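# Assemble two ferrite core halves onto a coil bobbin

## Task

Pick up two ferrite core halves from the black trays and slide them onto the wound coil bobbin sitting in the black nest, one entering from each end, until the legs of the two halves touch each other inside the bobbin.

## Robot and tools

Robot: two UR-type arms on a table, left_arm based at about (-0.059, +0.598, 0) m and right_arm at about (-0.031, -0.658, 0) m in the scene frame. left_arm carries a sixteen-motor left hand and right_arm a right hand; the left hand mirrors the right one. A camera stand sits behind the arms.

Frames. Scene frame: origin at table-top height halfway between the nominal bases, +x out over the table, +z up, +y toward left_arm. Positions, quaternions (wxyz) and velocities in results use this frame. Each hand has a hand point near the palm: its +z runs along the straightened fingers toward the tips, +y points out of the palm face, and +x crosses the palm away from the thumb on the right hand but toward the thumb on the left hand. Pose offsets you send are in the axes of that arm's current Hand target, not the scene frame.

The 48-number row (used by execute_actions and move). One flat list covering both arms, each number in [-1, 1]: left dx, dy, dz, rx, ry, rz; then left hand motors index_mcp, index_abd, index_pip, index_dip, middle_mcp, middle_abd, middle_pip, middle_dip, ring_mcp, ring_abd, ring_pip, ring_dip, thumb_cmc, thumb_axl, thumb_mcp, thumb_ipl; left current_limit, speed; then the same 24 for the right arm. dx to rz are an offset from the arm's Hand target (not a pose); 1.0 equals 0.6 m for dx, dy, dz and 180 degrees for rx, ry, rz, which together form one rotation vector. Six zeros re-request the current Hand target. The sixteen motor numbers are absolute goal angles, scaled between each hinge's two stops (+1 generally bends/closes; straight is near -0.75 for _mcp, -0.58 _pip, -0.70 _dip, 0 _abd, -0.71 thumb_cmc). Zero is a real goal, so to keep a hand unchanged copy back its hand_goal, hand_current_limit and hand_speed. current_limit maps -1..+1 to 0..550 mA; speed maps to (speed+1)/2 of 8.5 rad/s. They start at +0.4 and -0.6 and persist.

execute_actions(actions, cameras): actions is a list of actions, each up to 15 rows at 1/30 s per row (an action lasts 0.5 s; short tables repeat their last row). Every row in an action is measured from the Hand target at that action's start, so a repeated offset keeps adding. An empty list returns state and all camera images.

move(target, speed, blend, stop_force, zero, blocking, cameras): straight-line hand-point paths. target is one 48-number row or a list of up to 15 rows, all offsets from the same starting Hand targets. speed in m/s (0.002 to 3.2, default 0.25; turning up to twice that in rad/s), one value or one per target. blend in m rounds corners of a list. stop_force in N (4 to 120) ends an arm's path when the wrist sensor feels that push; not reliable for light loose objects or while the hand rotates; leave it out when moving off a contact. zero (only with stop_force) re-zeroes the sensor first. blocking=false returns early (not with stop_force). Moves last 0.5 to 10 s and do not avoid obstacles. Avoid paths that pass near an arm's own base.

wait(seconds 0 to 10), stop() brakes a running move, zoom_image(camera, region [x0,y0,x1,y1] in pixels, at most 504 by 504, camera one of cam_high, cam_low, cam_left_wrist, cam_right_wrist, all 896x504), zero_wrist_force(arm: left_arm or right_arm), read_manual (licence text only), finished_scene(scene) ends the scene permanently; the assembly must stay in place without the robot.

Results: end_effector_position (m), quat, velocities; Hand target (base for next offsets; the hand often settles short, so resend the gap); joint positions and torques; Wrist force/torque in the hand's own axes plus a peak line; per motor hand_goal, hand_measured, hand_current_ma, hand_state (moving, goal, blocked, overload). A move adds a 'move:' line such as done, off_target, moving, held or fault, with limits=paced (pose clipped) or limits=held (steps withheld). Orientation commands are clipped to 32 degrees from the measured one per step.

Hazards: an arm halts for 10 s if any outside force reaches roughly 150 N or a joint hits its torque limit (wrist joints 46.9 N m). The arms are stiff, so aiming even slightly past a firm contact can fault; approach slowly. A finger motor drawing 495 mA or more for 5 s shuts down for 10 s; grip with modest overshoot past the part. Arm-to-arm presses or closing a hand on the other hand can fail the scene; a clearance check may hold commands near the other arm. Don't drop parts, release them while moving, hit things hard or let anything leave the table. Holding loads or straining heats motors (MOTOR HOT at 70 °C, brake stop at 85 °C). Thinking time lets the scene run on.

Each tool is called after "Request:" as name([rows], argument=value, ...), one row to a line, values as JSON.

## Session

Request:
execute_actions(actions=[])

Scene clock: 0.00 s.
left_arm: end_effector_position=(+0.9082, +0.7209, +0.3755) hand_goal=(-0.754, +0.000, -0.576, -0.696, -0.754, +0.000, -0.576, -0.696, -0.754, +0.000, -0.576, -0.696, -0.714, -0.678, -0.226, -0.168) hand_measured=(-0.754, +0.000, -0.576, -0.696, -0.754, +0.000, -0.576, -0.696, -0.754, +0.000, -0.576, -0.696, -0.714, -0.678, -0.226, -0.168) hand_current_ma=(+0, +0, +0, +0, +0, +0, +0, +0, +0, +0, +0, +0, +0, +0, +0, +0) hand_state=(goal, goal, goal, goal, goal, goal, goal, goal, goal, goal, goal, goal, goal, goal, goal, goal) hand_current_limit=0.40 hand_speed=-0.60 end_effector_quat_wxyz=(+0.697, +0.390, +0.585, +0.140) | right_arm: end_effector_position=(+0.7973, -0.3309, +0.3000) hand_goal=(-0.754, +0.000, -0.576, -0.696, -0.754, +0.000, -0.576, -0.696, -0.754, +0.000, -0.576, -0.696, -0.714, -0.678, -0.226, -0.168) hand_measured=(-0.754, +0.000, -0.576, -0.696, -0.754, +0.000, -0.576, -0.696, -0.754, +0.000, -0.576, -0.696, -0.714, -0.678, -0.226, -0.168) hand_current_ma=(+0, +0, +0, +0, +0, +0, +0, +0, +0, +0, +0, +0, +0, +0, +0, +0) hand_state=(goal, goal, goal, goal, goal, goal, goal, goal, goal, goal, goal, goal, goal, goal, goal, goal) hand_current_limit=0.40 hand_speed=-0.60 end_effector_quat_wxyz=(-0.119, +0.987, +0.107, +0.012)
Joint positions: left_arm=[-0.035 -1.205 1.767 -0.575 1.922 2.354] | right_arm=[0.184 -0.775 0.852 1.446 1.336 -1.573]
Joint velocities: within noise
Joint torques (N m): no reading
Wrist force (N): no reading
Wrist torque (N m): no reading
Wrist force, peak (N): no reading
Hand target: left_arm +0.9082, +0.7209, +0.3755; +0.697, +0.390, +0.585, +0.140 | right_arm +0.7973, -0.3309, +0.3000; -0.119, +0.987, +0.107, +0.012

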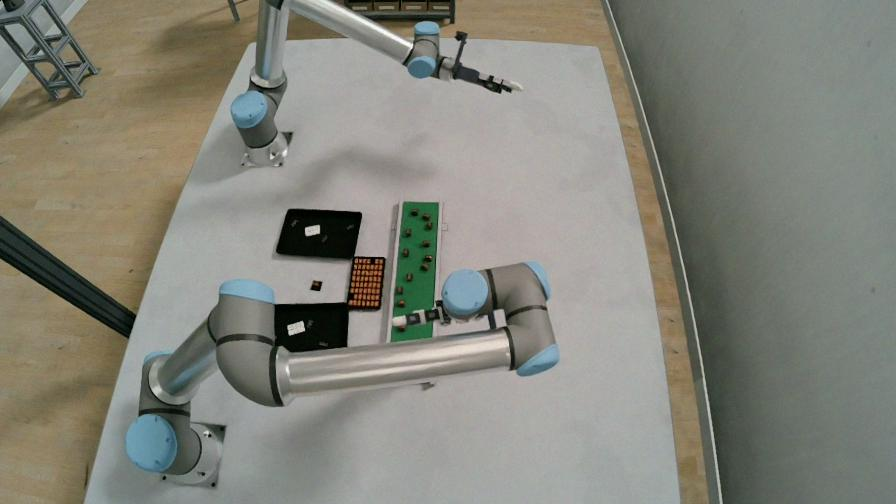

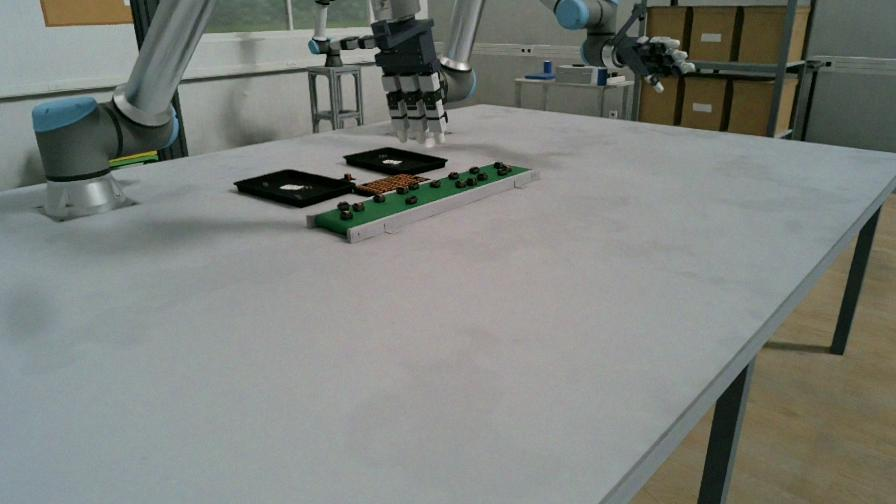

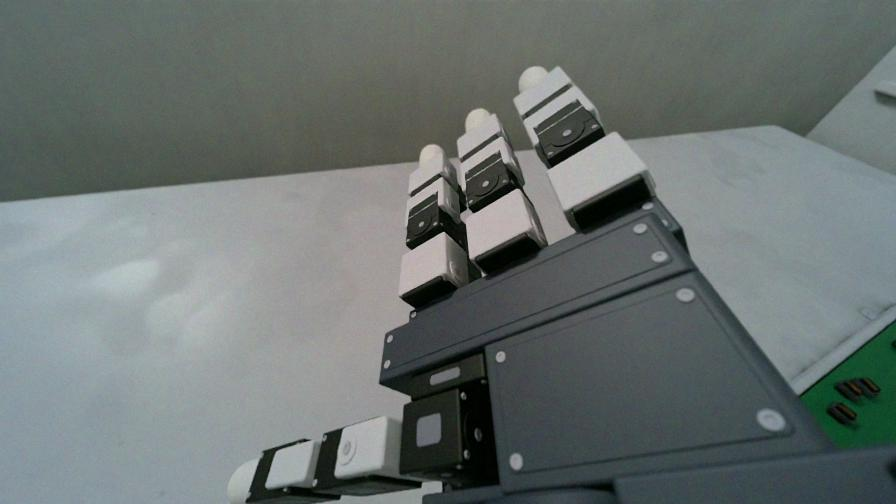

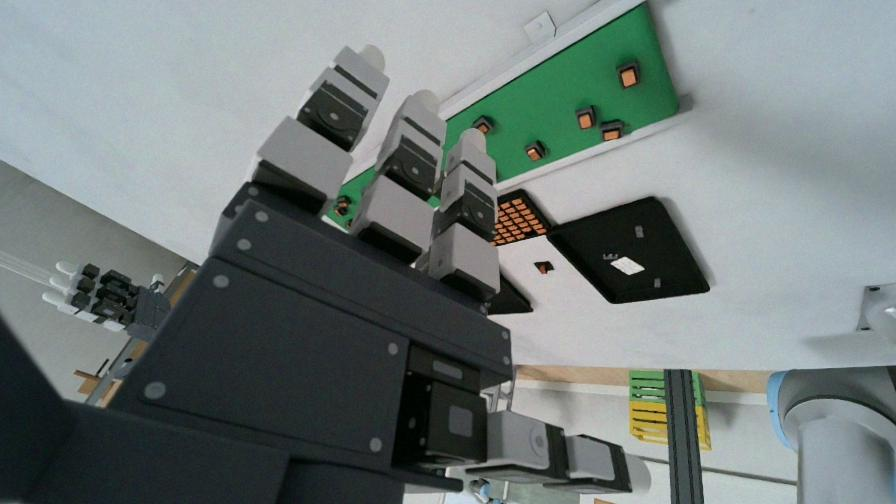

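Request:
zoom_image(camera="cam_high", region=[260, 190, 460, 360])

Request:
zoom_image(camera="cam_low", region=[230, 130, 560, 250])

Request:
zoom_image(camera="cam_right_wrist", region=[420, 0, 740, 320])

Scaled by 2.520 from the camera's 896x504 image, which has a finer 1280x720 frame.

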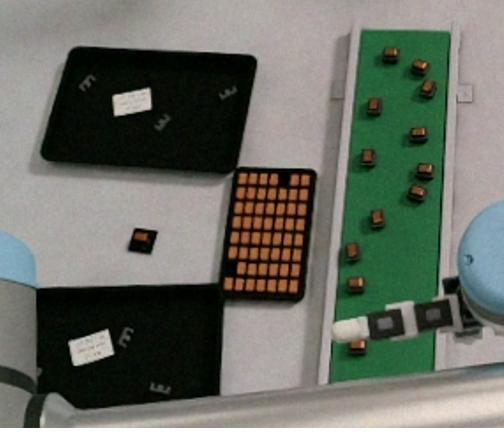

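Scaled by 1.527 from the camera's 896x504 image, which has a finer 1280x720 frame.

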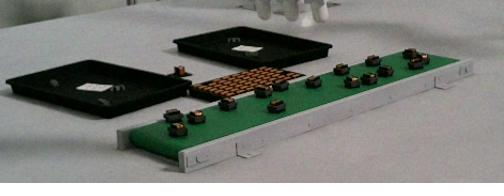

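Scaled by 1.575 from the camera's 896x504 image, which has a finer 1280x720 frame.

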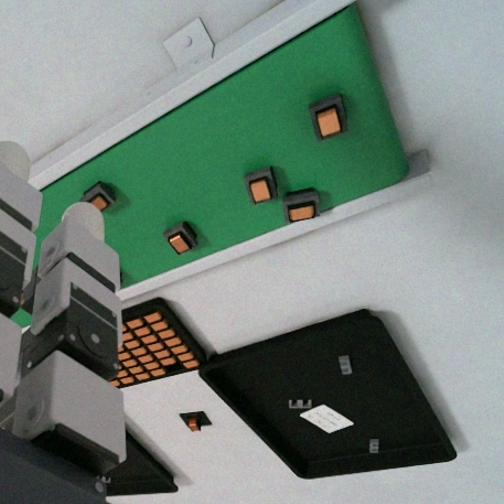

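Request:
move(target=[0,0,0,0,0,0,-0.754,0,-0.576,-0.696,-0.754,0,-0.576,-0.696,-0.754,0,-0.576,-0.696,-0.714,-0.678,-0.226,-0.168,0.4,-0.6,-0.6227,-0.8102,0.171,0.0513,0.2209,-0.691,-0.754,0,-0.576,-0.696,-0.754,0,-0.576,-0.696,-0.754,0,-0.576,-0.696,-0.714,-0.678,-0.226,-0.168,0.4,-0.6], speed=0.3, cameras=["all"])

Scene clock: 12.57 s.
left_arm: end_effector_position=(+0.9082, +0.7209, +0.3755) hand_goal=(-0.754, +0.000, -0.576, -0.696, -0.754, +0.000, -0.576, -0.696, -0.754, +0.000, -0.576, -0.696, -0.714, -0.678, -0.226, -0.168) hand_measured=(-0.758, +0.000, -0.576, -0.696, -0.758, +0.000, -0.576, -0.696, -0.758, +0.000, -0.576, -0.696, -0.718, -0.678, -0.226, -0.168) hand_current_ma=(-8, +0, -1, +0, -7, +0, -1, +0, -9, +0, -1, +0, -5, +1, +0, +0) hand_state=(goal, goal, goal, goal, goal, goal, goal, goal, goal, goal, goal, goal, goal, goal, goal, goal) hand_current_limit=0.40 hand_speed=-0.60 end_effector_quat_wxyz=(+0.697, +0.390, +0.585, +0.140) | right_arm: end_effector_position=(+0.3282, +0.0769, +0.2949) hand_goal=(-0.754, +0.000, -0.576, -0.696, -0.754, +0.000, -0.576, -0.696, -0.754, +0.000, -0.576, -0.696, -0.714, -0.678, -0.226, -0.168) hand_measured=(-0.756, +0.000, -0.576, -0.696, -0.756, +0.000, -0.576, -0.696, -0.756, +0.000, -0.576, -0.696, -0.716, -0.678, -0.224, -0.168) hand_current_ma=(-13, +0, -4, +0, -13, +0, -4, +0, -12, +0, -4, +0, -13, +4, +15, +2) hand_state=(goal, goal, goal, goal, goal, goal, goal, goal, goal, goal, goal, goal, goal, goal, goal, goal) hand_current_limit=0.40 hand_speed=-0.60 end_effector_quat_wxyz=(-0.132, +0.307, +0.865, +0.373)
Joint positions: left_arm=[-0.035 -1.205 1.767 -0.575 1.922 2.354] | right_arm=[0.744 -1.302 1.802 0.436 1.021 -3.078]
Joint torques (N m): left_arm=[0.74 -70.19 -37.51 -1.92 0.29 -0.19] | right_arm=[20.88 -47.46 -42.18 -1.34 -3.65 -2.46]
Wrist force (N): left_arm=[0.2 0.1 0.0] | right_arm=[0.5 0.1 0.4]
Wrist torque (N m): left_arm=[0.03 -0.02 0.01] | right_arm=[-0.30 0.00 0.17]
Wrist force, peak (N): left_arm=[0.0 -0.1 -0.7] | right_arm=[1.2 1.5 -0.3]
Hand target: left_arm +0.9082, +0.7209, +0.3755; +0.697, +0.390, +0.585, +0.140 | right_arm +0.3282, +0.0769, +0.2949; -0.132, +0.307, +0.865, +0.373
Off the commanded pose: left_arm 0.000 m, 0 deg | right_arm 0.000 m, 0 deg.
move: done

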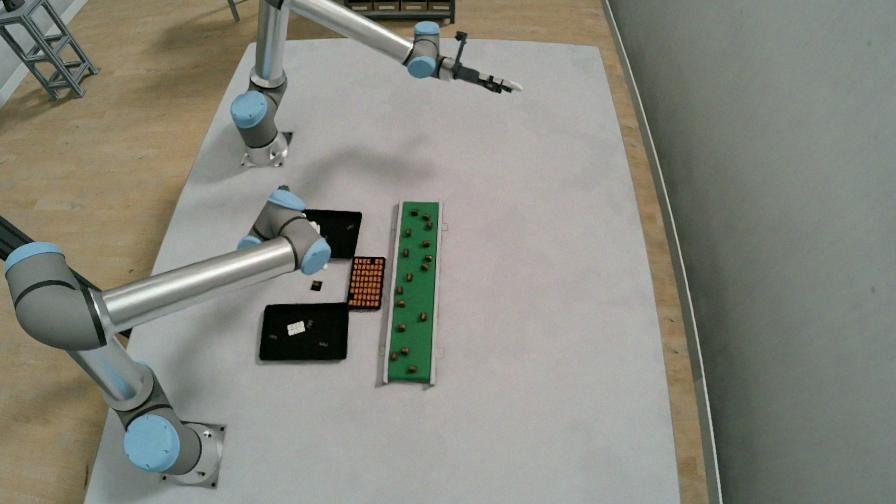

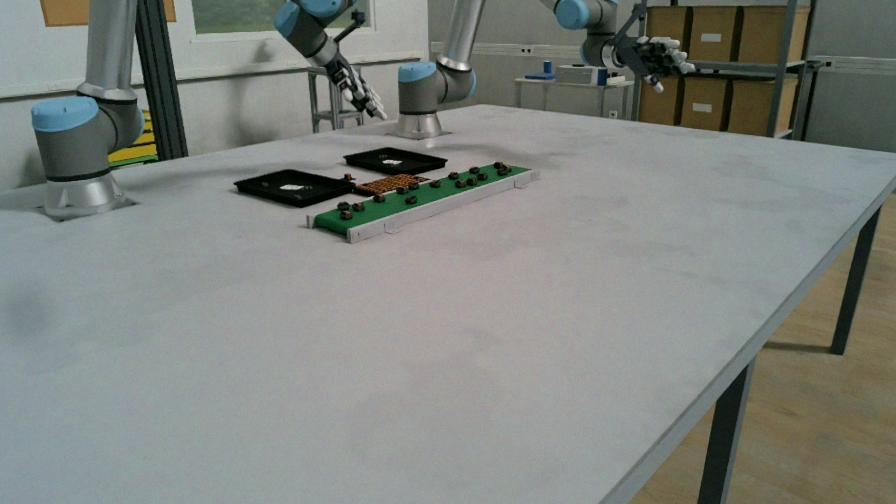

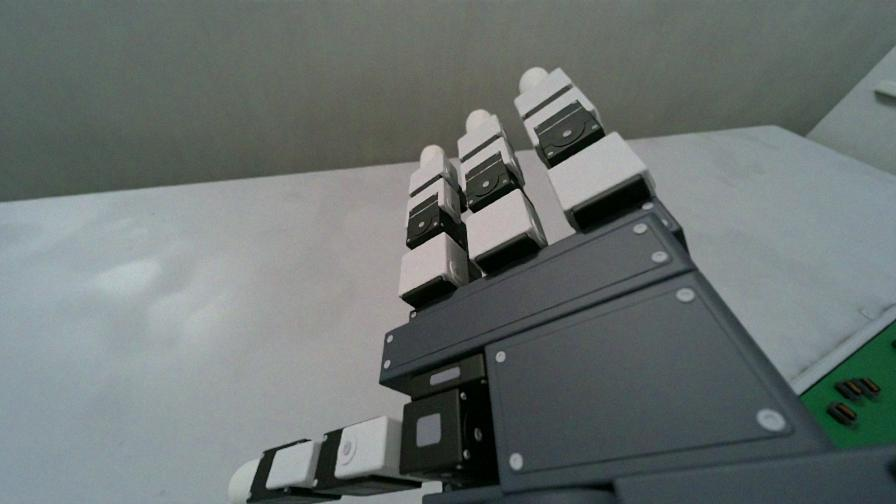

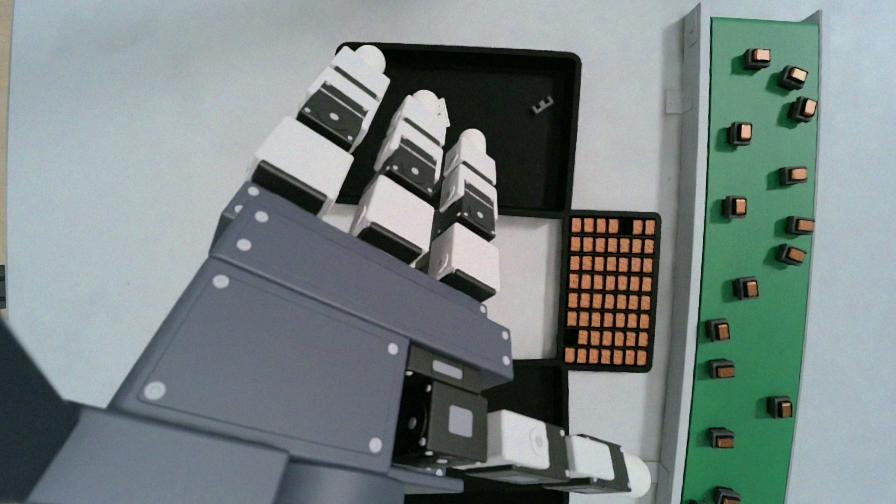

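Request:
zoom_image(camera="cam_right_wrist", region=[500, 40, 860, 260])

Request:
zoom_image(camera="cam_high", region=[250, 200, 450, 390])

Scaled by 1.400 from the camera's 896x504 image, which has a finer 1280x720 frame.

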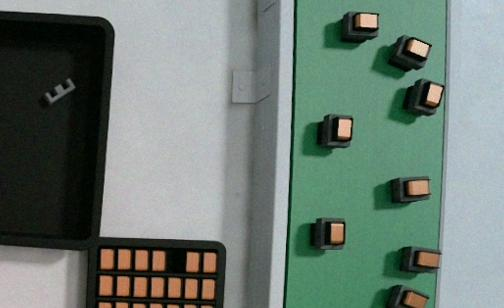

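Scaled by 2.520 from the camera's 896x504 image, which has a finer 1280x720 frame.

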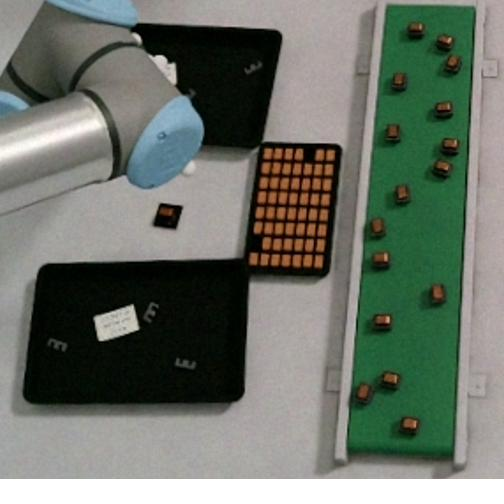

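Request:
move(target=[0,0,0,0,0,0,-0.754,0,-0.576,-0.696,-0.754,0,-0.576,-0.696,-0.754,0,-0.576,-0.696,-0.714,-0.678,-0.226,-0.168,0.4,-0.6,-0.0355,-0.2777,0.0872,0,0,0,0.068,0,0.299,0.174,0.068,0,0.299,0.174,0.068,0,0.299,0.174,-0.714,-0.678,-0.226,-0.168,0.4,-0.6], speed=0.2, cameras=["cam_right_wrist","cam_high"])

Request:
zoom_image(camera="cam_right_wrist", region=[500, 150, 700, 350])

Scene clock: 16.20 s.
left_arm: end_effector_position=(+0.9082, +0.7209, +0.3755) hand_goal=(-0.754, +0.000, -0.576, -0.696, -0.754, +0.000, -0.576, -0.696, -0.754, +0.000, -0.576, -0.696, -0.714, -0.678, -0.226, -0.168) hand_measured=(-0.758, +0.000, -0.576, -0.696, -0.758, +0.000, -0.576, -0.696, -0.758, +0.000, -0.576, -0.696, -0.718, -0.678, -0.226, -0.168) hand_current_ma=(-8, +0, -1, +0, -7, +0, -1, +0, -9, +0, -1, +0, -5, +1, +0, +0) hand_state=(goal, goal, goal, goal, goal, goal, goal, goal, goal, goal, goal, goal, goal, goal, goal, goal) hand_current_limit=0.40 hand_speed=-0.60 end_effector_quat_wxyz=(+0.697, +0.390, +0.585, +0.140) | right_arm: end_effector_position=(+0.2399, +0.0170, +0.1552) hand_goal=(+0.068, +0.000, +0.298, +0.174, +0.068, +0.000, +0.298, +0.174, +0.068, +0.000, +0.298, +0.174, -0.714, -0.678, -0.226, -0.168) hand_measured=(+0.050, +0.000, +0.294, +0.172, +0.050, +0.000, +0.294, +0.172, +0.052, +0.000, +0.294, +0.172, -0.718, -0.678, -0.224, -0.168) hand_current_ma=(-100, +0, -23, -14, -96, +0, -18, -12, -84, +0, -22, -14, -18, +4, +15, +2) hand_state=(goal, goal, goal, goal, goal, goal, goal, goal, goal, goal, goal, goal, goal, goal, goal, goal) hand_current_limit=0.40 hand_speed=-0.60 end_effector_quat_wxyz=(-0.132, +0.307, +0.865, +0.373)
Joint positions: left_arm=[-0.035 -1.205 1.767 -0.575 1.922 2.354] | right_arm=[0.783 -1.294 2.095 0.116 1.044 -3.042]
Joint torques (N m): left_arm=[-0.83 -73.61 -36.95 -1.58 0.11 -0.14] | right_arm=[19 -39.43 -16.04 -1.35 0.78 2.18]
Wrist force (N): left_arm=[0.2 -0.5 0.0] | right_arm=[0.2 0.7 0.2]
Wrist torque (N m): left_arm=[-0.06 -0.02 0.03] | right_arm=[-0.17 0.04 0.00]
Wrist force, peak (N): left_arm=[0.2 -0.5 0.0] | right_arm=[0.7 1.8 -0.3]
Hand target: left_arm +0.9082, +0.7209, +0.3755; +0.697, +0.390, +0.585, +0.140 | right_arm +0.2398, +0.0170, +0.1551; -0.132, +0.307, +0.865, +0.373
Off the commanded pose: left_arm 0.000 m, 0 deg | right_arm 0.000 m, 0 deg.
move: done
Images, in order (width x height): cam_high 896x504, cam_right_wrist 896x504.

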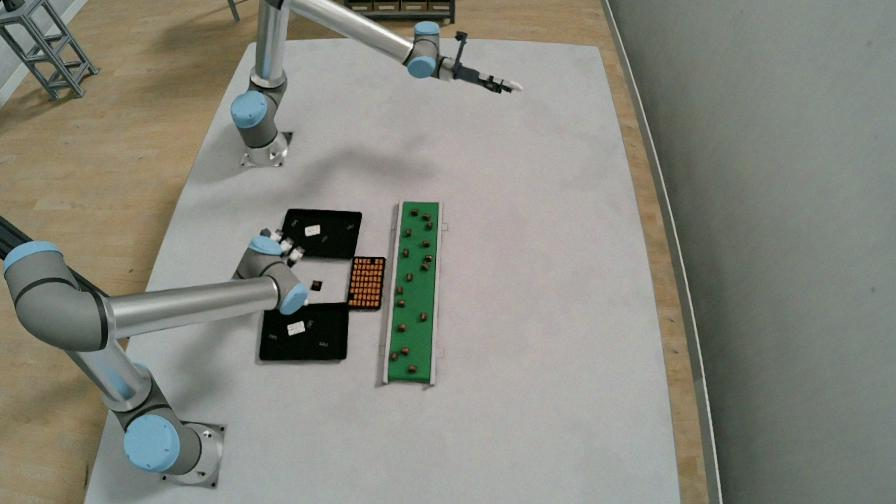

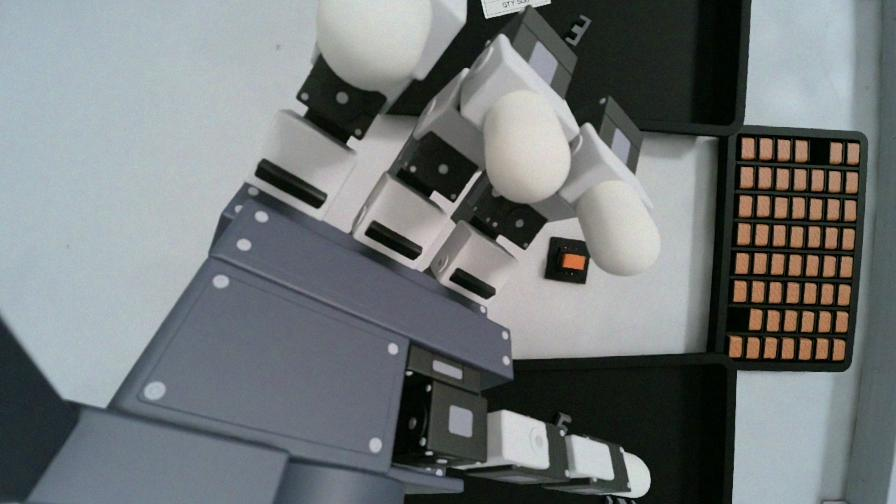

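Scaled by 2.520 from the camera's 896x504 image, which has a finer 1280x720 frame.

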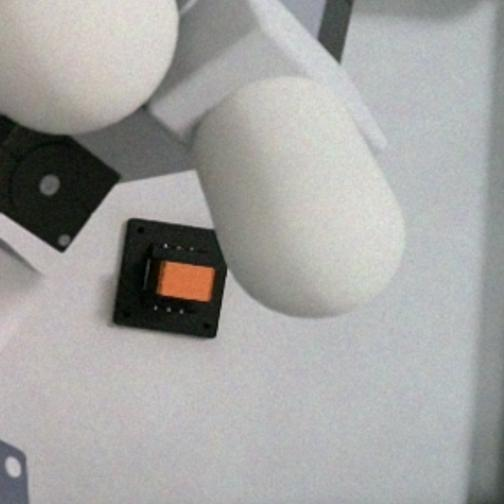

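Request:
move([
  [0,0,0,0,0,0,-0.754,0,-0.576,-0.696,-0.754,0,-0.576,-0.696,-0.754,0,-0.576,-0.696,-0.714,-0.678,-0.226,-0.168,0.4,-0.6,-0.1778,-0.0531,-0.1626,-0.1945,0.157,0,0.068,0,0.299,0.174,0.068,0,0.299,0.174,0.068,0,0.299,0.174,0.571,-0.678,-0.226,-0.168,0.4,-0.6],
  [0,0,0,0,0,0,-0.754,0,-0.576,-0.696,-0.754,0,-0.576,-0.696,-0.754,0,-0.576,-0.696,-0.714,-0.678,-0.226,-0.168,0.4,-0.6,-0.1778,-0.0531,-0.1626,-0.1945,0.157,0,-0.754,0,-0.576,-0.696,-0.754,0,-0.576,-0.696,-0.754,0,-0.576,-0.696,0.571,-0.678,-0.226,-0.168,0.4,-0.6],
], speed=0.2, cameras=["cam_right_wrist","cam_low"])

Request:
zoom_image(camera="cam_right_wrist", region=[440, 180, 640, 340])

Scene clock: 27.27 s.
left_arm: end_effector_position=(+0.9082, +0.7209, +0.3755) hand_goal=(-0.754, +0.000, -0.576, -0.696, -0.754, +0.000, -0.576, -0.696, -0.754, +0.000, -0.576, -0.696, -0.714, -0.678, -0.226, -0.168) hand_measured=(-0.758, +0.000, -0.576, -0.696, -0.758, +0.000, -0.576, -0.696, -0.758, +0.000, -0.576, -0.696, -0.718, -0.678, -0.226, -0.168) hand_current_ma=(-8, +0, -1, +0, -7, +0, -1, +0, -9, +0, -1, +0, -5, +1, +0, +0) hand_state=(goal, goal, goal, goal, goal, goal, goal, goal, goal, goal, goal, goal, goal, goal, goal, goal) hand_current_limit=0.40 hand_speed=-0.60 end_effector_quat_wxyz=(+0.697, +0.390, +0.585, +0.140) | right_arm: end_effector_position=(+0.3026, -0.1171, +0.1552) hand_goal=(-0.754, +0.000, -0.576, -0.696, -0.754, +0.000, -0.576, -0.696, -0.754, +0.000, -0.576, -0.696, +0.570, -0.678, -0.226, -0.168) hand_measured=(-0.760, +0.000, -0.576, -0.694, -0.760, +0.000, -0.576, -0.694, -0.760, +0.000, -0.576, -0.694, +0.556, -0.678, -0.224, -0.168) hand_current_ma=(-35, +0, +3, +13, -34, +0, +3, +11, -29, +0, +3, +13, -73, +4, +15, +2) hand_state=(goal, goal, goal, goal, goal, goal, goal, goal, goal, goal, goal, goal, goal, goal, goal, goal) hand_current_limit=0.40 hand_speed=-0.60 end_effector_quat_wxyz=(-0.239, +0.233, +0.657, +0.676)
Joint positions: left_arm=[-0.035 -1.205 1.767 -0.575 1.922 2.354] | right_arm=[0.366 -1.263 2.55 -1.363 0.393 -2.391]
Joint torques (N m): left_arm=[0.63 -70.63 -37.61 -1.42 0.07 0.05] | right_arm=[19.02 -28.01 -3.41 -4.54 1.99 2.64]
Wrist force (N): left_arm=[-0.4 -0.1 0.1] | right_arm=[1.0 0.7 0.9]
Wrist torque (N m): left_arm=[-0.01 0.06 -0.04] | right_arm=[-0.35 -0.04 -0.05]
Wrist force, peak (N): left_arm=[-0.3 0.2 -0.6] | right_arm=[1.2 1.4 1.6]
Hand target: left_arm +0.9082, +0.7209, +0.3755; +0.697, +0.390, +0.585, +0.140 | right_arm +0.3026, -0.1171, +0.1552; -0.239, +0.233, +0.657, +0.676
Off the commanded pose: left_arm 0.000 m, 0 deg | right_arm 0.000 m, 0 deg.
move: done
Images, in order (width x height): cam_low 896x504, cam_right_wrist 896x504.

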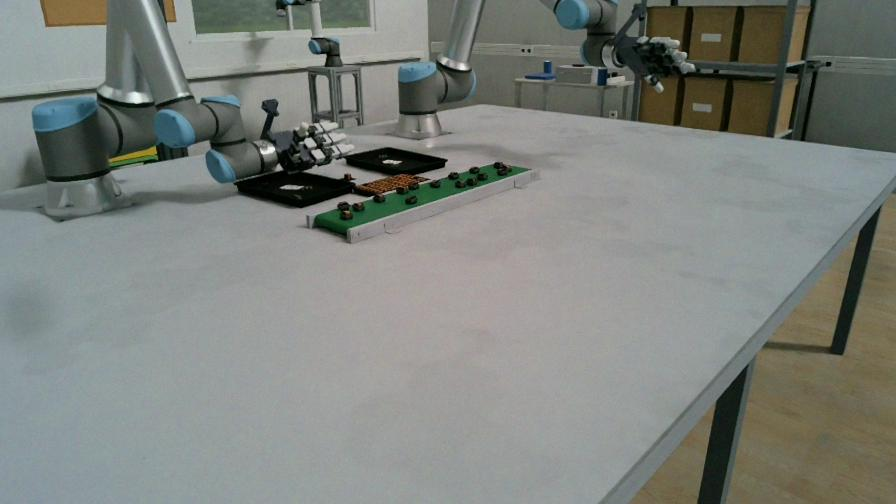

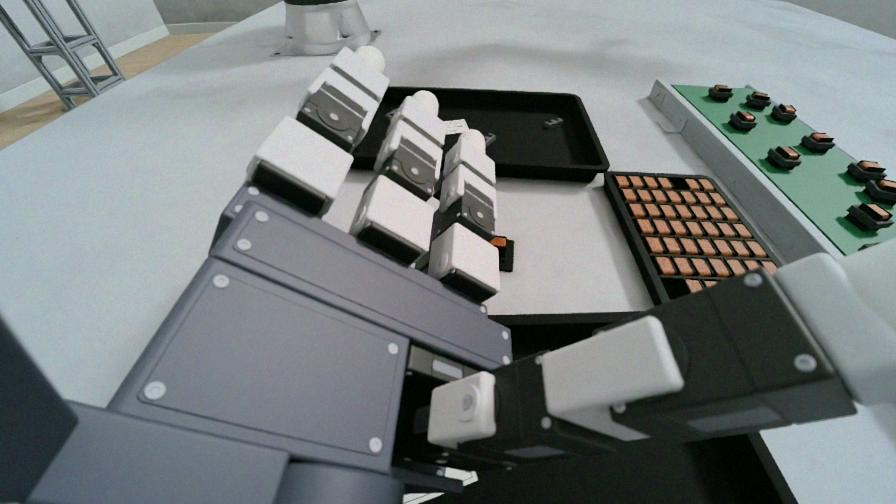

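Scaled by 2.520 from the camera's 896x504 image, which has a finer 1280x720 frame.

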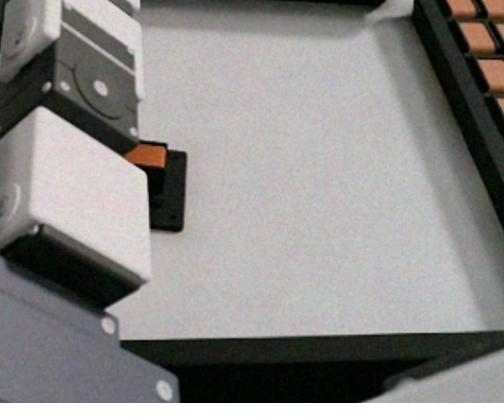

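Request:
move(target=[0,0,0,0,0,0,-0.754,0,-0.576,-0.696,-0.754,0,-0.576,-0.696,-0.754,0,-0.576,-0.696,-0.714,-0.678,-0.226,-0.168,0.4,-0.6,0.0947,-0.1213,0.049,0,0,0,-0.754,0,-0.576,-0.696,-0.754,0,-0.576,-0.696,-0.754,0,-0.576,-0.696,0.571,-0.678,-0.226,-0.168,0.4,-0.6], speed=0.2, cameras=["cam_right_wrist"])

Request:
zoom_image(camera="cam_right_wrist", region=[520, 180, 680, 310])

Request:
zoom_image(camera="cam_right_wrist", region=[440, 60, 640, 200])

Scene clock: 29.23 s.
left_arm: end_effector_position=(+0.9082, +0.7209, +0.3755) hand_goal=(-0.754, +0.000, -0.576, -0.696, -0.754, +0.000, -0.576, -0.696, -0.754, +0.000, -0.576, -0.696, -0.714, -0.678, -0.226, -0.168) hand_measured=(-0.758, +0.000, -0.576, -0.696, -0.758, +0.000, -0.576, -0.696, -0.758, +0.000, -0.576, -0.696, -0.718, -0.678, -0.226, -0.168) hand_current_ma=(-8, +0, -1, +0, -7, +0, -1, +0, -9, +0, -1, +0, -5, +1, +0, +0) hand_state=(goal, goal, goal, goal, goal, goal, goal, goal, goal, goal, goal, goal, goal, goal, goal, goal) hand_current_limit=0.40 hand_speed=-0.60 end_effector_quat_wxyz=(+0.697, +0.390, +0.585, +0.140) | right_arm: end_effector_position=(+0.2127, -0.0870, +0.1352) hand_goal=(-0.754, +0.000, -0.576, -0.696, -0.754, +0.000, -0.576, -0.696, -0.754, +0.000, -0.576, -0.696, +0.570, -0.678, -0.226, -0.168) hand_measured=(-0.760, +0.000, -0.576, -0.694, -0.760, +0.000, -0.576, -0.694, -0.760, +0.000, -0.576, -0.694, +0.556, -0.678, -0.224, -0.168) hand_current_ma=(-36, +0, +3, +13, -35, +0, +2, +11, -30, +0, +3, +13, -73, +4, +14, +2) hand_state=(goal, goal, goal, goal, goal, goal, goal, goal, goal, goal, goal, goal, goal, goal, goal, goal) hand_current_limit=0.40 hand_speed=-0.60 end_effector_quat_wxyz=(-0.239, +0.233, +0.657, +0.676)
Joint positions: left_arm=[-0.035 -1.205 1.767 -0.575 1.922 2.354] | right_arm=[0.569 -1.224 2.601 -1.429 0.596 -2.419]
Joint torques (N m): left_arm=[1.09 -69.56 -36.24 -2.04 -0.25 -0.05] | right_arm=[18.18 -28.18 -4.49 -4.74 1.79 2.58]
Wrist force (N): left_arm=[-0.1 -0.3 0.0] | right_arm=[0.9 1.0 0.6]
Wrist torque (N m): left_arm=[-0.03 0.03 -0.01] | right_arm=[-0.25 -0.03 0.08]
Wrist force, peak (N): left_arm=[-0.1 -0.1 -0.6] | right_arm=[2.5 0.2 1.0]
Hand target: left_arm +0.9082, +0.7209, +0.3755; +0.697, +0.390, +0.585, +0.140 | right_arm +0.2127, -0.0869, +0.1352; -0.239, +0.233, +0.657, +0.676
Off the commanded pose: left_arm 0.000 m, 0 deg | right_arm 0.000 m, 0 deg.
move: done
Images, in order (width x height): cam_right_wrist 896x504.

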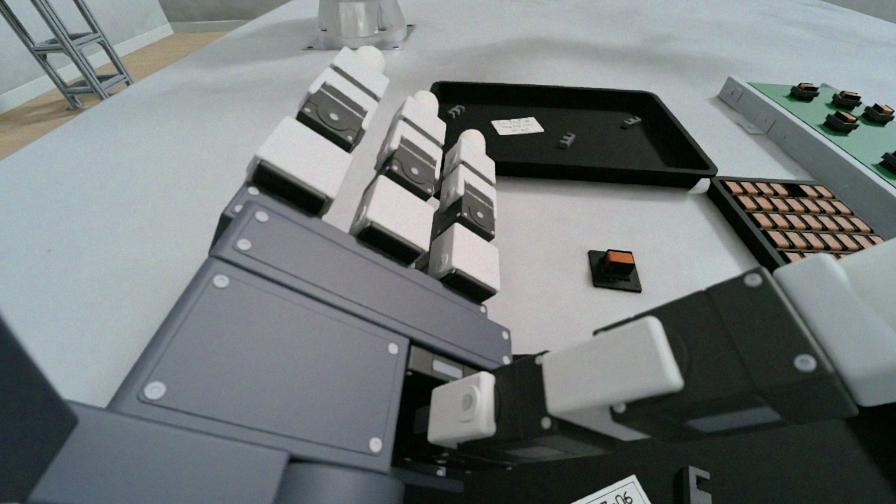

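Scaled by 3.150 from the camera's 896x504 image, which has a finer 1280x720 frame.

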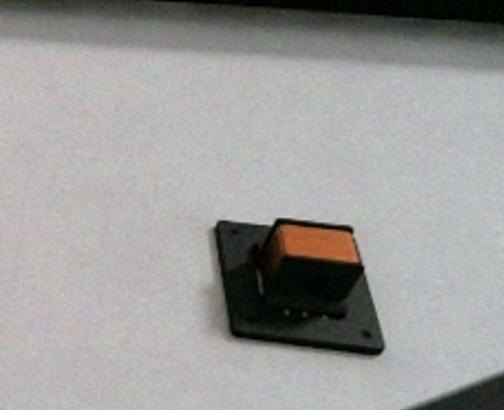

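Scaled by 2.520 from the camera's 896x504 image, which has a finer 1280x720 frame.

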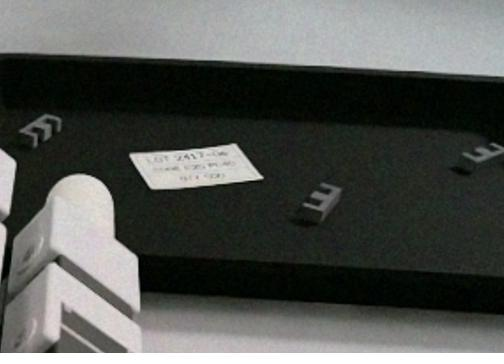

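Request:
move([
  [0,0,0,0,0,0,-0.754,0,-0.576,-0.696,-0.754,0,-0.576,-0.696,-0.754,0,-0.576,-0.696,-0.714,-0.678,-0.226,-0.168,0.4,-0.6,-0.0086,0.0964,-0.1081,0.1945,-0.157,0,-0.754,0,-0.576,-0.696,-0.754,0,-0.576,-0.696,-0.754,0,-0.576,-0.696,0.571,-0.678,-0.226,-0.168,0.4,-0.6],
  [0,0,0,0,0,0,-0.754,0,-0.576,-0.696,-0.754,0,-0.576,-0.696,-0.754,0,-0.576,-0.696,-0.714,-0.678,-0.226,-0.168,0.4,-0.6,-0.0086,0.0964,-0.1081,0.1945,-0.157,0,-0.754,0,-0.576,-0.696,-0.754,0,-0.576,-0.696,-0.754,0,-0.576,-0.696,-0.714,-0.678,-0.226,-0.168,0.4,-0.6],
], speed=0.2, cameras=["cam_right_wrist","cam_high"])

Request:
zoom_image(camera="cam_right_wrist", region=[440, 140, 720, 380])

Scene clock: 41.23 s.
left_arm: end_effector_position=(+0.9082, +0.7209, +0.3755) hand_goal=(-0.754, +0.000, -0.576, -0.696, -0.754, +0.000, -0.576, -0.696, -0.754, +0.000, -0.576, -0.696, -0.714, -0.678, -0.226, -0.168) hand_measured=(-0.758, +0.000, -0.576, -0.696, -0.758, +0.000, -0.576, -0.696, -0.758, +0.000, -0.576, -0.696, -0.718, -0.678, -0.226, -0.168) hand_current_ma=(-8, +0, -1, +0, -7, +0, -1, +0, -9, +0, -1, +0, -5, +1, +0, +0) hand_state=(goal, goal, goal, goal, goal, goal, goal, goal, goal, goal, goal, goal, goal, goal, goal, goal) hand_current_limit=0.40 hand_speed=-0.60 end_effector_quat_wxyz=(+0.697, +0.390, +0.585, +0.140) | right_arm: end_effector_position=(+0.2530, -0.1531, +0.1750) hand_goal=(-0.754, +0.000, -0.576, -0.696, -0.754, +0.000, -0.576, -0.696, -0.754, +0.000, -0.576, -0.696, -0.714, -0.678, -0.226, -0.168) hand_measured=(-0.760, +0.000, -0.576, -0.694, -0.760, +0.000, -0.576, -0.694, -0.760, +0.000, -0.576, -0.694, -0.718, -0.678, -0.224, -0.168) hand_current_ma=(-36, +0, +3, +13, -35, +0, +2, +11, -30, +0, +3, +13, -16, +4, +14, +2) hand_state=(goal, goal, goal, goal, goal, goal, goal, goal, goal, goal, goal, goal, goal, goal, goal, goal) hand_current_limit=0.40 hand_speed=-0.60 end_effector_quat_wxyz=(-0.132, +0.307, +0.865, +0.373)
Joint positions: left_arm=[-0.035 -1.205 1.767 -0.575 1.922 2.354] | right_arm=[0.408 -1.483 2.35 0.285 0.85 -3.439]
Joint torques (N m): left_arm=[1.38 -70.84 -37.22 -2.07 -0.2 -0.26] | right_arm=[19.64 -40.67 -31.49 6.02 0.16 -2.6]
Wrist force (N): left_arm=[-0.2 -0.2 0.0] | right_arm=[0.4 0.8 0.3]
Wrist torque (N m): left_arm=[-0.02 0.03 -0.01] | right_arm=[-0.27 -0.05 0.13]
Wrist force, peak (N): left_arm=[-0.2 -0.1 -0.6] | right_arm=[1.7 1.3 0.6]
Hand target: left_arm +0.9082, +0.7209, +0.3755; +0.697, +0.390, +0.585, +0.140 | right_arm +0.2530, -0.1531, +0.1750; -0.132, +0.307, +0.865, +0.373
Off the commanded pose: left_arm 0.000 m, 0 deg | right_arm 0.000 m, 0 deg.
move: done
Images, in order (width x height): cam_high 896x504, cam_right_wrist 896x504.

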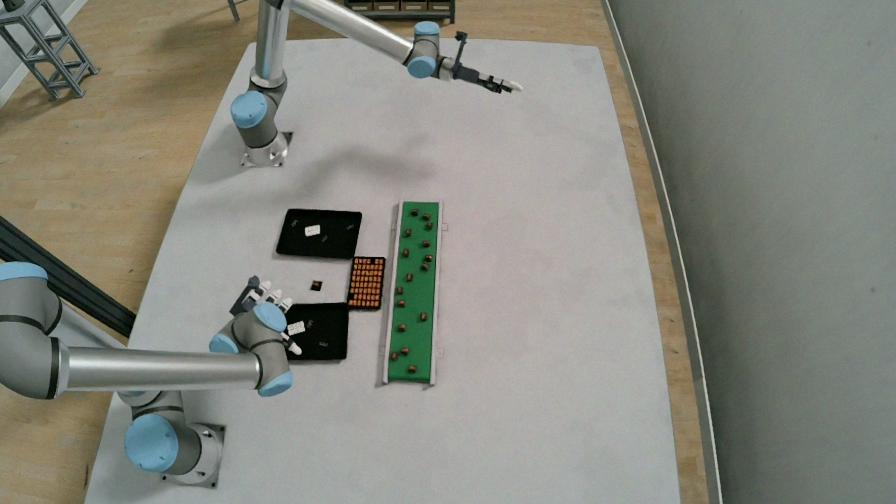

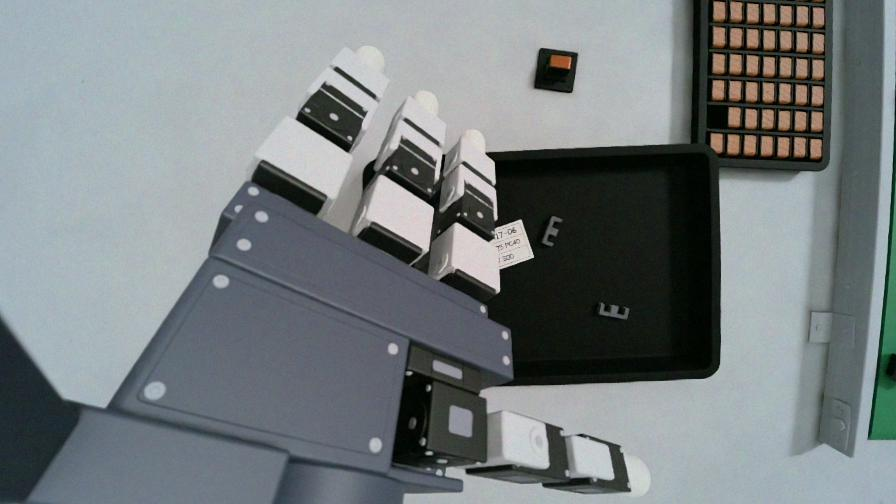

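Scaled by 1.800 from the camera's 896x504 image, which has a finer 1280x720 frame.

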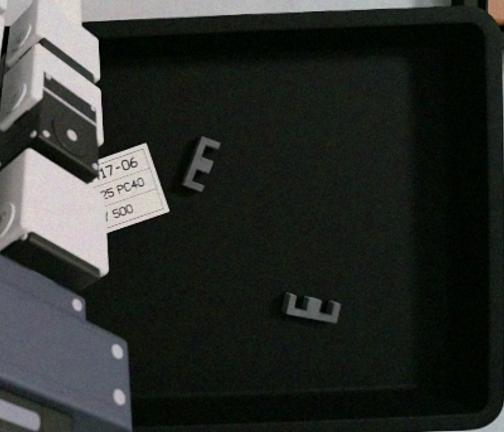

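Request:
move([
  [0,0,0,0,0,0,-0.754,0,-0.576,-0.696,-0.754,0,-0.576,-0.696,-0.754,0,-0.576,-0.696,-0.714,-0.678,-0.226,-0.168,0.4,-0.6,-0.0746,0.0633,0.0025,-0.0541,0.3060,0.6632,-0.754,0,-0.576,-0.696,-0.754,0,-0.576,-0.696,-0.754,0,-0.576,-0.696,-0.714,-0.678,-0.226,-0.168,0.4,-0.6],
  [0,0,0,0,0,0,-0.754,0,-0.576,-0.696,-0.754,0,-0.576,-0.696,-0.754,0,-0.576,-0.696,-0.714,-0.678,-0.226,-0.168,0.4,-0.6,-0.0746,0.0633,0.0025,-0.0541,0.3060,0.6632,0.26,0,-0.431,-0.551,-0.754,0,-0.576,-0.696,-0.754,0,-0.576,-0.696,0.51,-0.678,-0.18,-0.038,0.4,-0.6],
  [0,0,0,0,0,0,-0.754,0,-0.576,-0.696,-0.754,0,-0.576,-0.696,-0.754,0,-0.576,-0.696,-0.714,-0.678,-0.226,-0.168,0.4,-0.6,-0.1318,-0.0075,0.0882,-0.0541,0.3060,0.6632,0.26,0,-0.431,-0.551,-0.754,0,-0.576,-0.696,-0.754,0,-0.576,-0.696,0.51,-0.678,-0.18,-0.038,0.4,-0.6],
], speed=0.3, cameras=["cam_right_wrist","cam_high","cam_low"])

Request:
zoom_image(camera="cam_right_wrist", region=[600, 0, 896, 300])

Scene clock: 55.67 s.
left_arm: end_effector_position=(+0.9082, +0.7209, +0.3755) hand_goal=(-0.754, +0.000, -0.576, -0.696, -0.754, +0.000, -0.576, -0.696, -0.754, +0.000, -0.576, -0.696, -0.714, -0.678, -0.226, -0.168) hand_measured=(-0.758, +0.000, -0.576, -0.696, -0.758, +0.000, -0.576, -0.696, -0.758, +0.000, -0.576, -0.696, -0.718, -0.678, -0.226, -0.168) hand_current_ma=(-8, +0, -1, +0, -7, +0, -1, +0, -9, +0, -1, +0, -5, +1, +0, +0) hand_state=(goal, goal, goal, goal, goal, goal, goal, goal, goal, goal, goal, goal, goal, goal, goal, goal) hand_current_limit=0.40 hand_speed=-0.60 end_effector_quat_wxyz=(+0.697, +0.390, +0.585, +0.140) | right_arm: end_effector_position=(+0.3116, -0.1512, +0.1000) hand_goal=(+0.260, +0.000, -0.432, -0.552, -0.754, +0.000, -0.576, -0.696, -0.754, +0.000, -0.576, -0.696, +0.510, -0.678, -0.180, -0.038) hand_measured=(+0.262, -0.002, -0.432, -0.554, -0.746, -0.002, -0.576, -0.694, -0.746, -0.002, -0.576, -0.694, +0.504, -0.678, -0.182, -0.040) hand_current_ma=(+8, -5, -2, -13, +44, -5, +2, +11, +38, -5, +3, +13, -30, +4, -16, -18) hand_state=(goal, goal, goal, goal, goal, goal, goal, goal, goal, goal, goal, goal, goal, goal, goal, goal) hand_current_limit=0.40 hand_speed=-0.60 end_effector_quat_wxyz=(+0.672, -0.707, -0.024, -0.219)
Joint positions: left_arm=[-0.035 -1.205 1.767 -0.575 1.922 2.354] | right_arm=[0.296 -1.512 2.524 -1.009 0.601 -0.35]
Joint torques (N m): left_arm=[1.05 -72.04 -36.87 -1.66 -0.01 -0.12] | right_arm=[19.69 -19.02 -11.71 -4.55 1.64 2.62]
Wrist force (N): left_arm=[0.4 0.0 0.0] | right_arm=[-0.7 0.2 1.0]
Wrist torque (N m): left_arm=[0.00 -0.05 0.04] | right_arm=[0.32 0.14 0.02]
Wrist force, peak (N): left_arm=[-0.3 -0.1 -0.6] | right_arm=[0.1 1.6 1.3]
Hand target: left_arm +0.9082, +0.7209, +0.3755; +0.697, +0.390, +0.585, +0.140 | right_arm +0.3116, -0.1512, +0.1000; +0.672, -0.707, -0.024, -0.219
Off the commanded pose: left_arm 0.000 m, 0 deg | right_arm 0.000 m, 0 deg.
move: done
Images, in order (width x height): cam_high 896x504, cam_low 896x504, cam_right_wrist 896x504.

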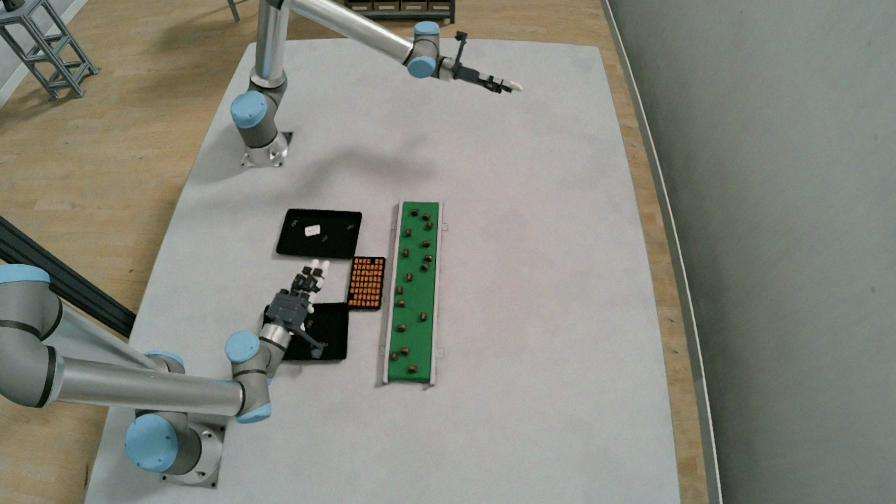

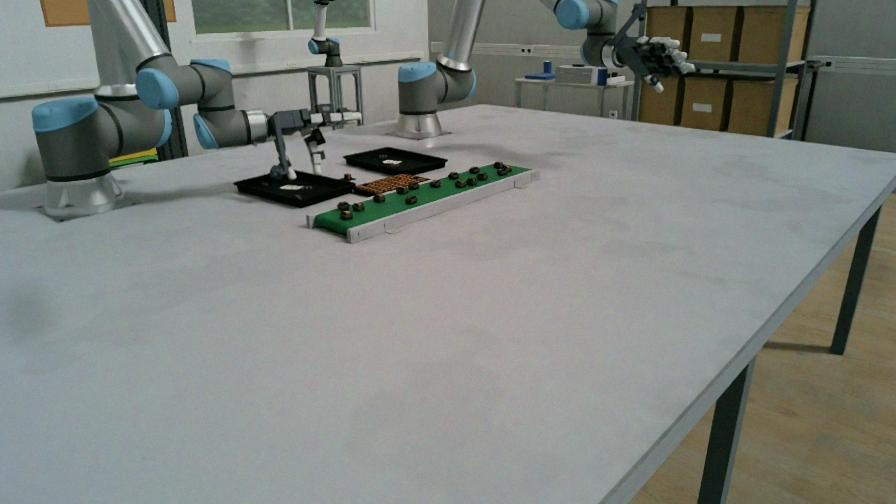

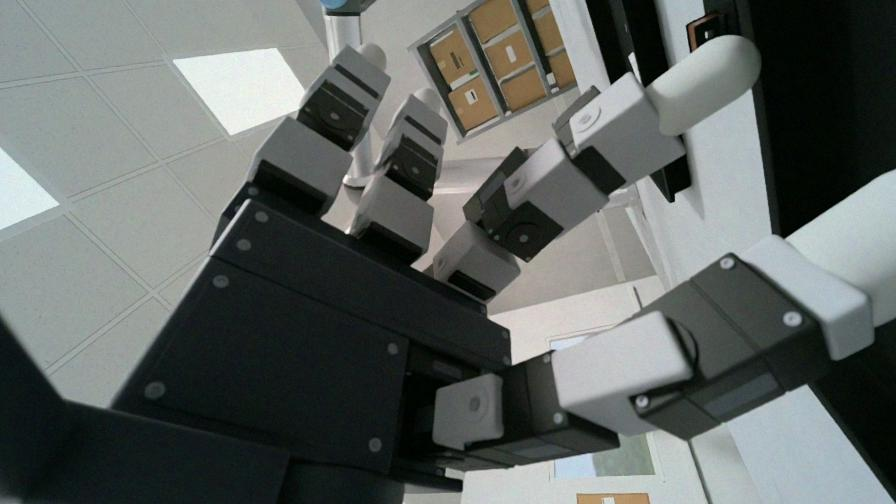

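Scaled by 1.680 from the camera's 896x504 image, which has a finer 1280x720 frame.

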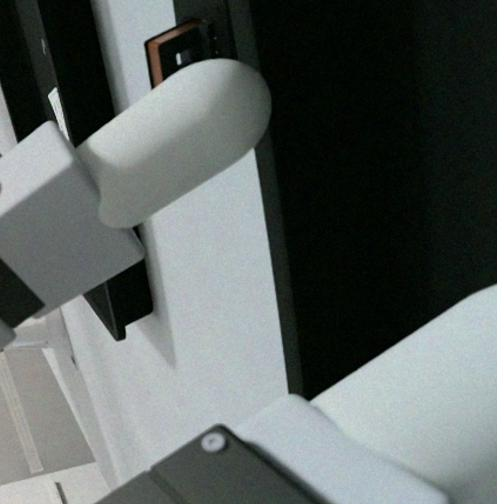

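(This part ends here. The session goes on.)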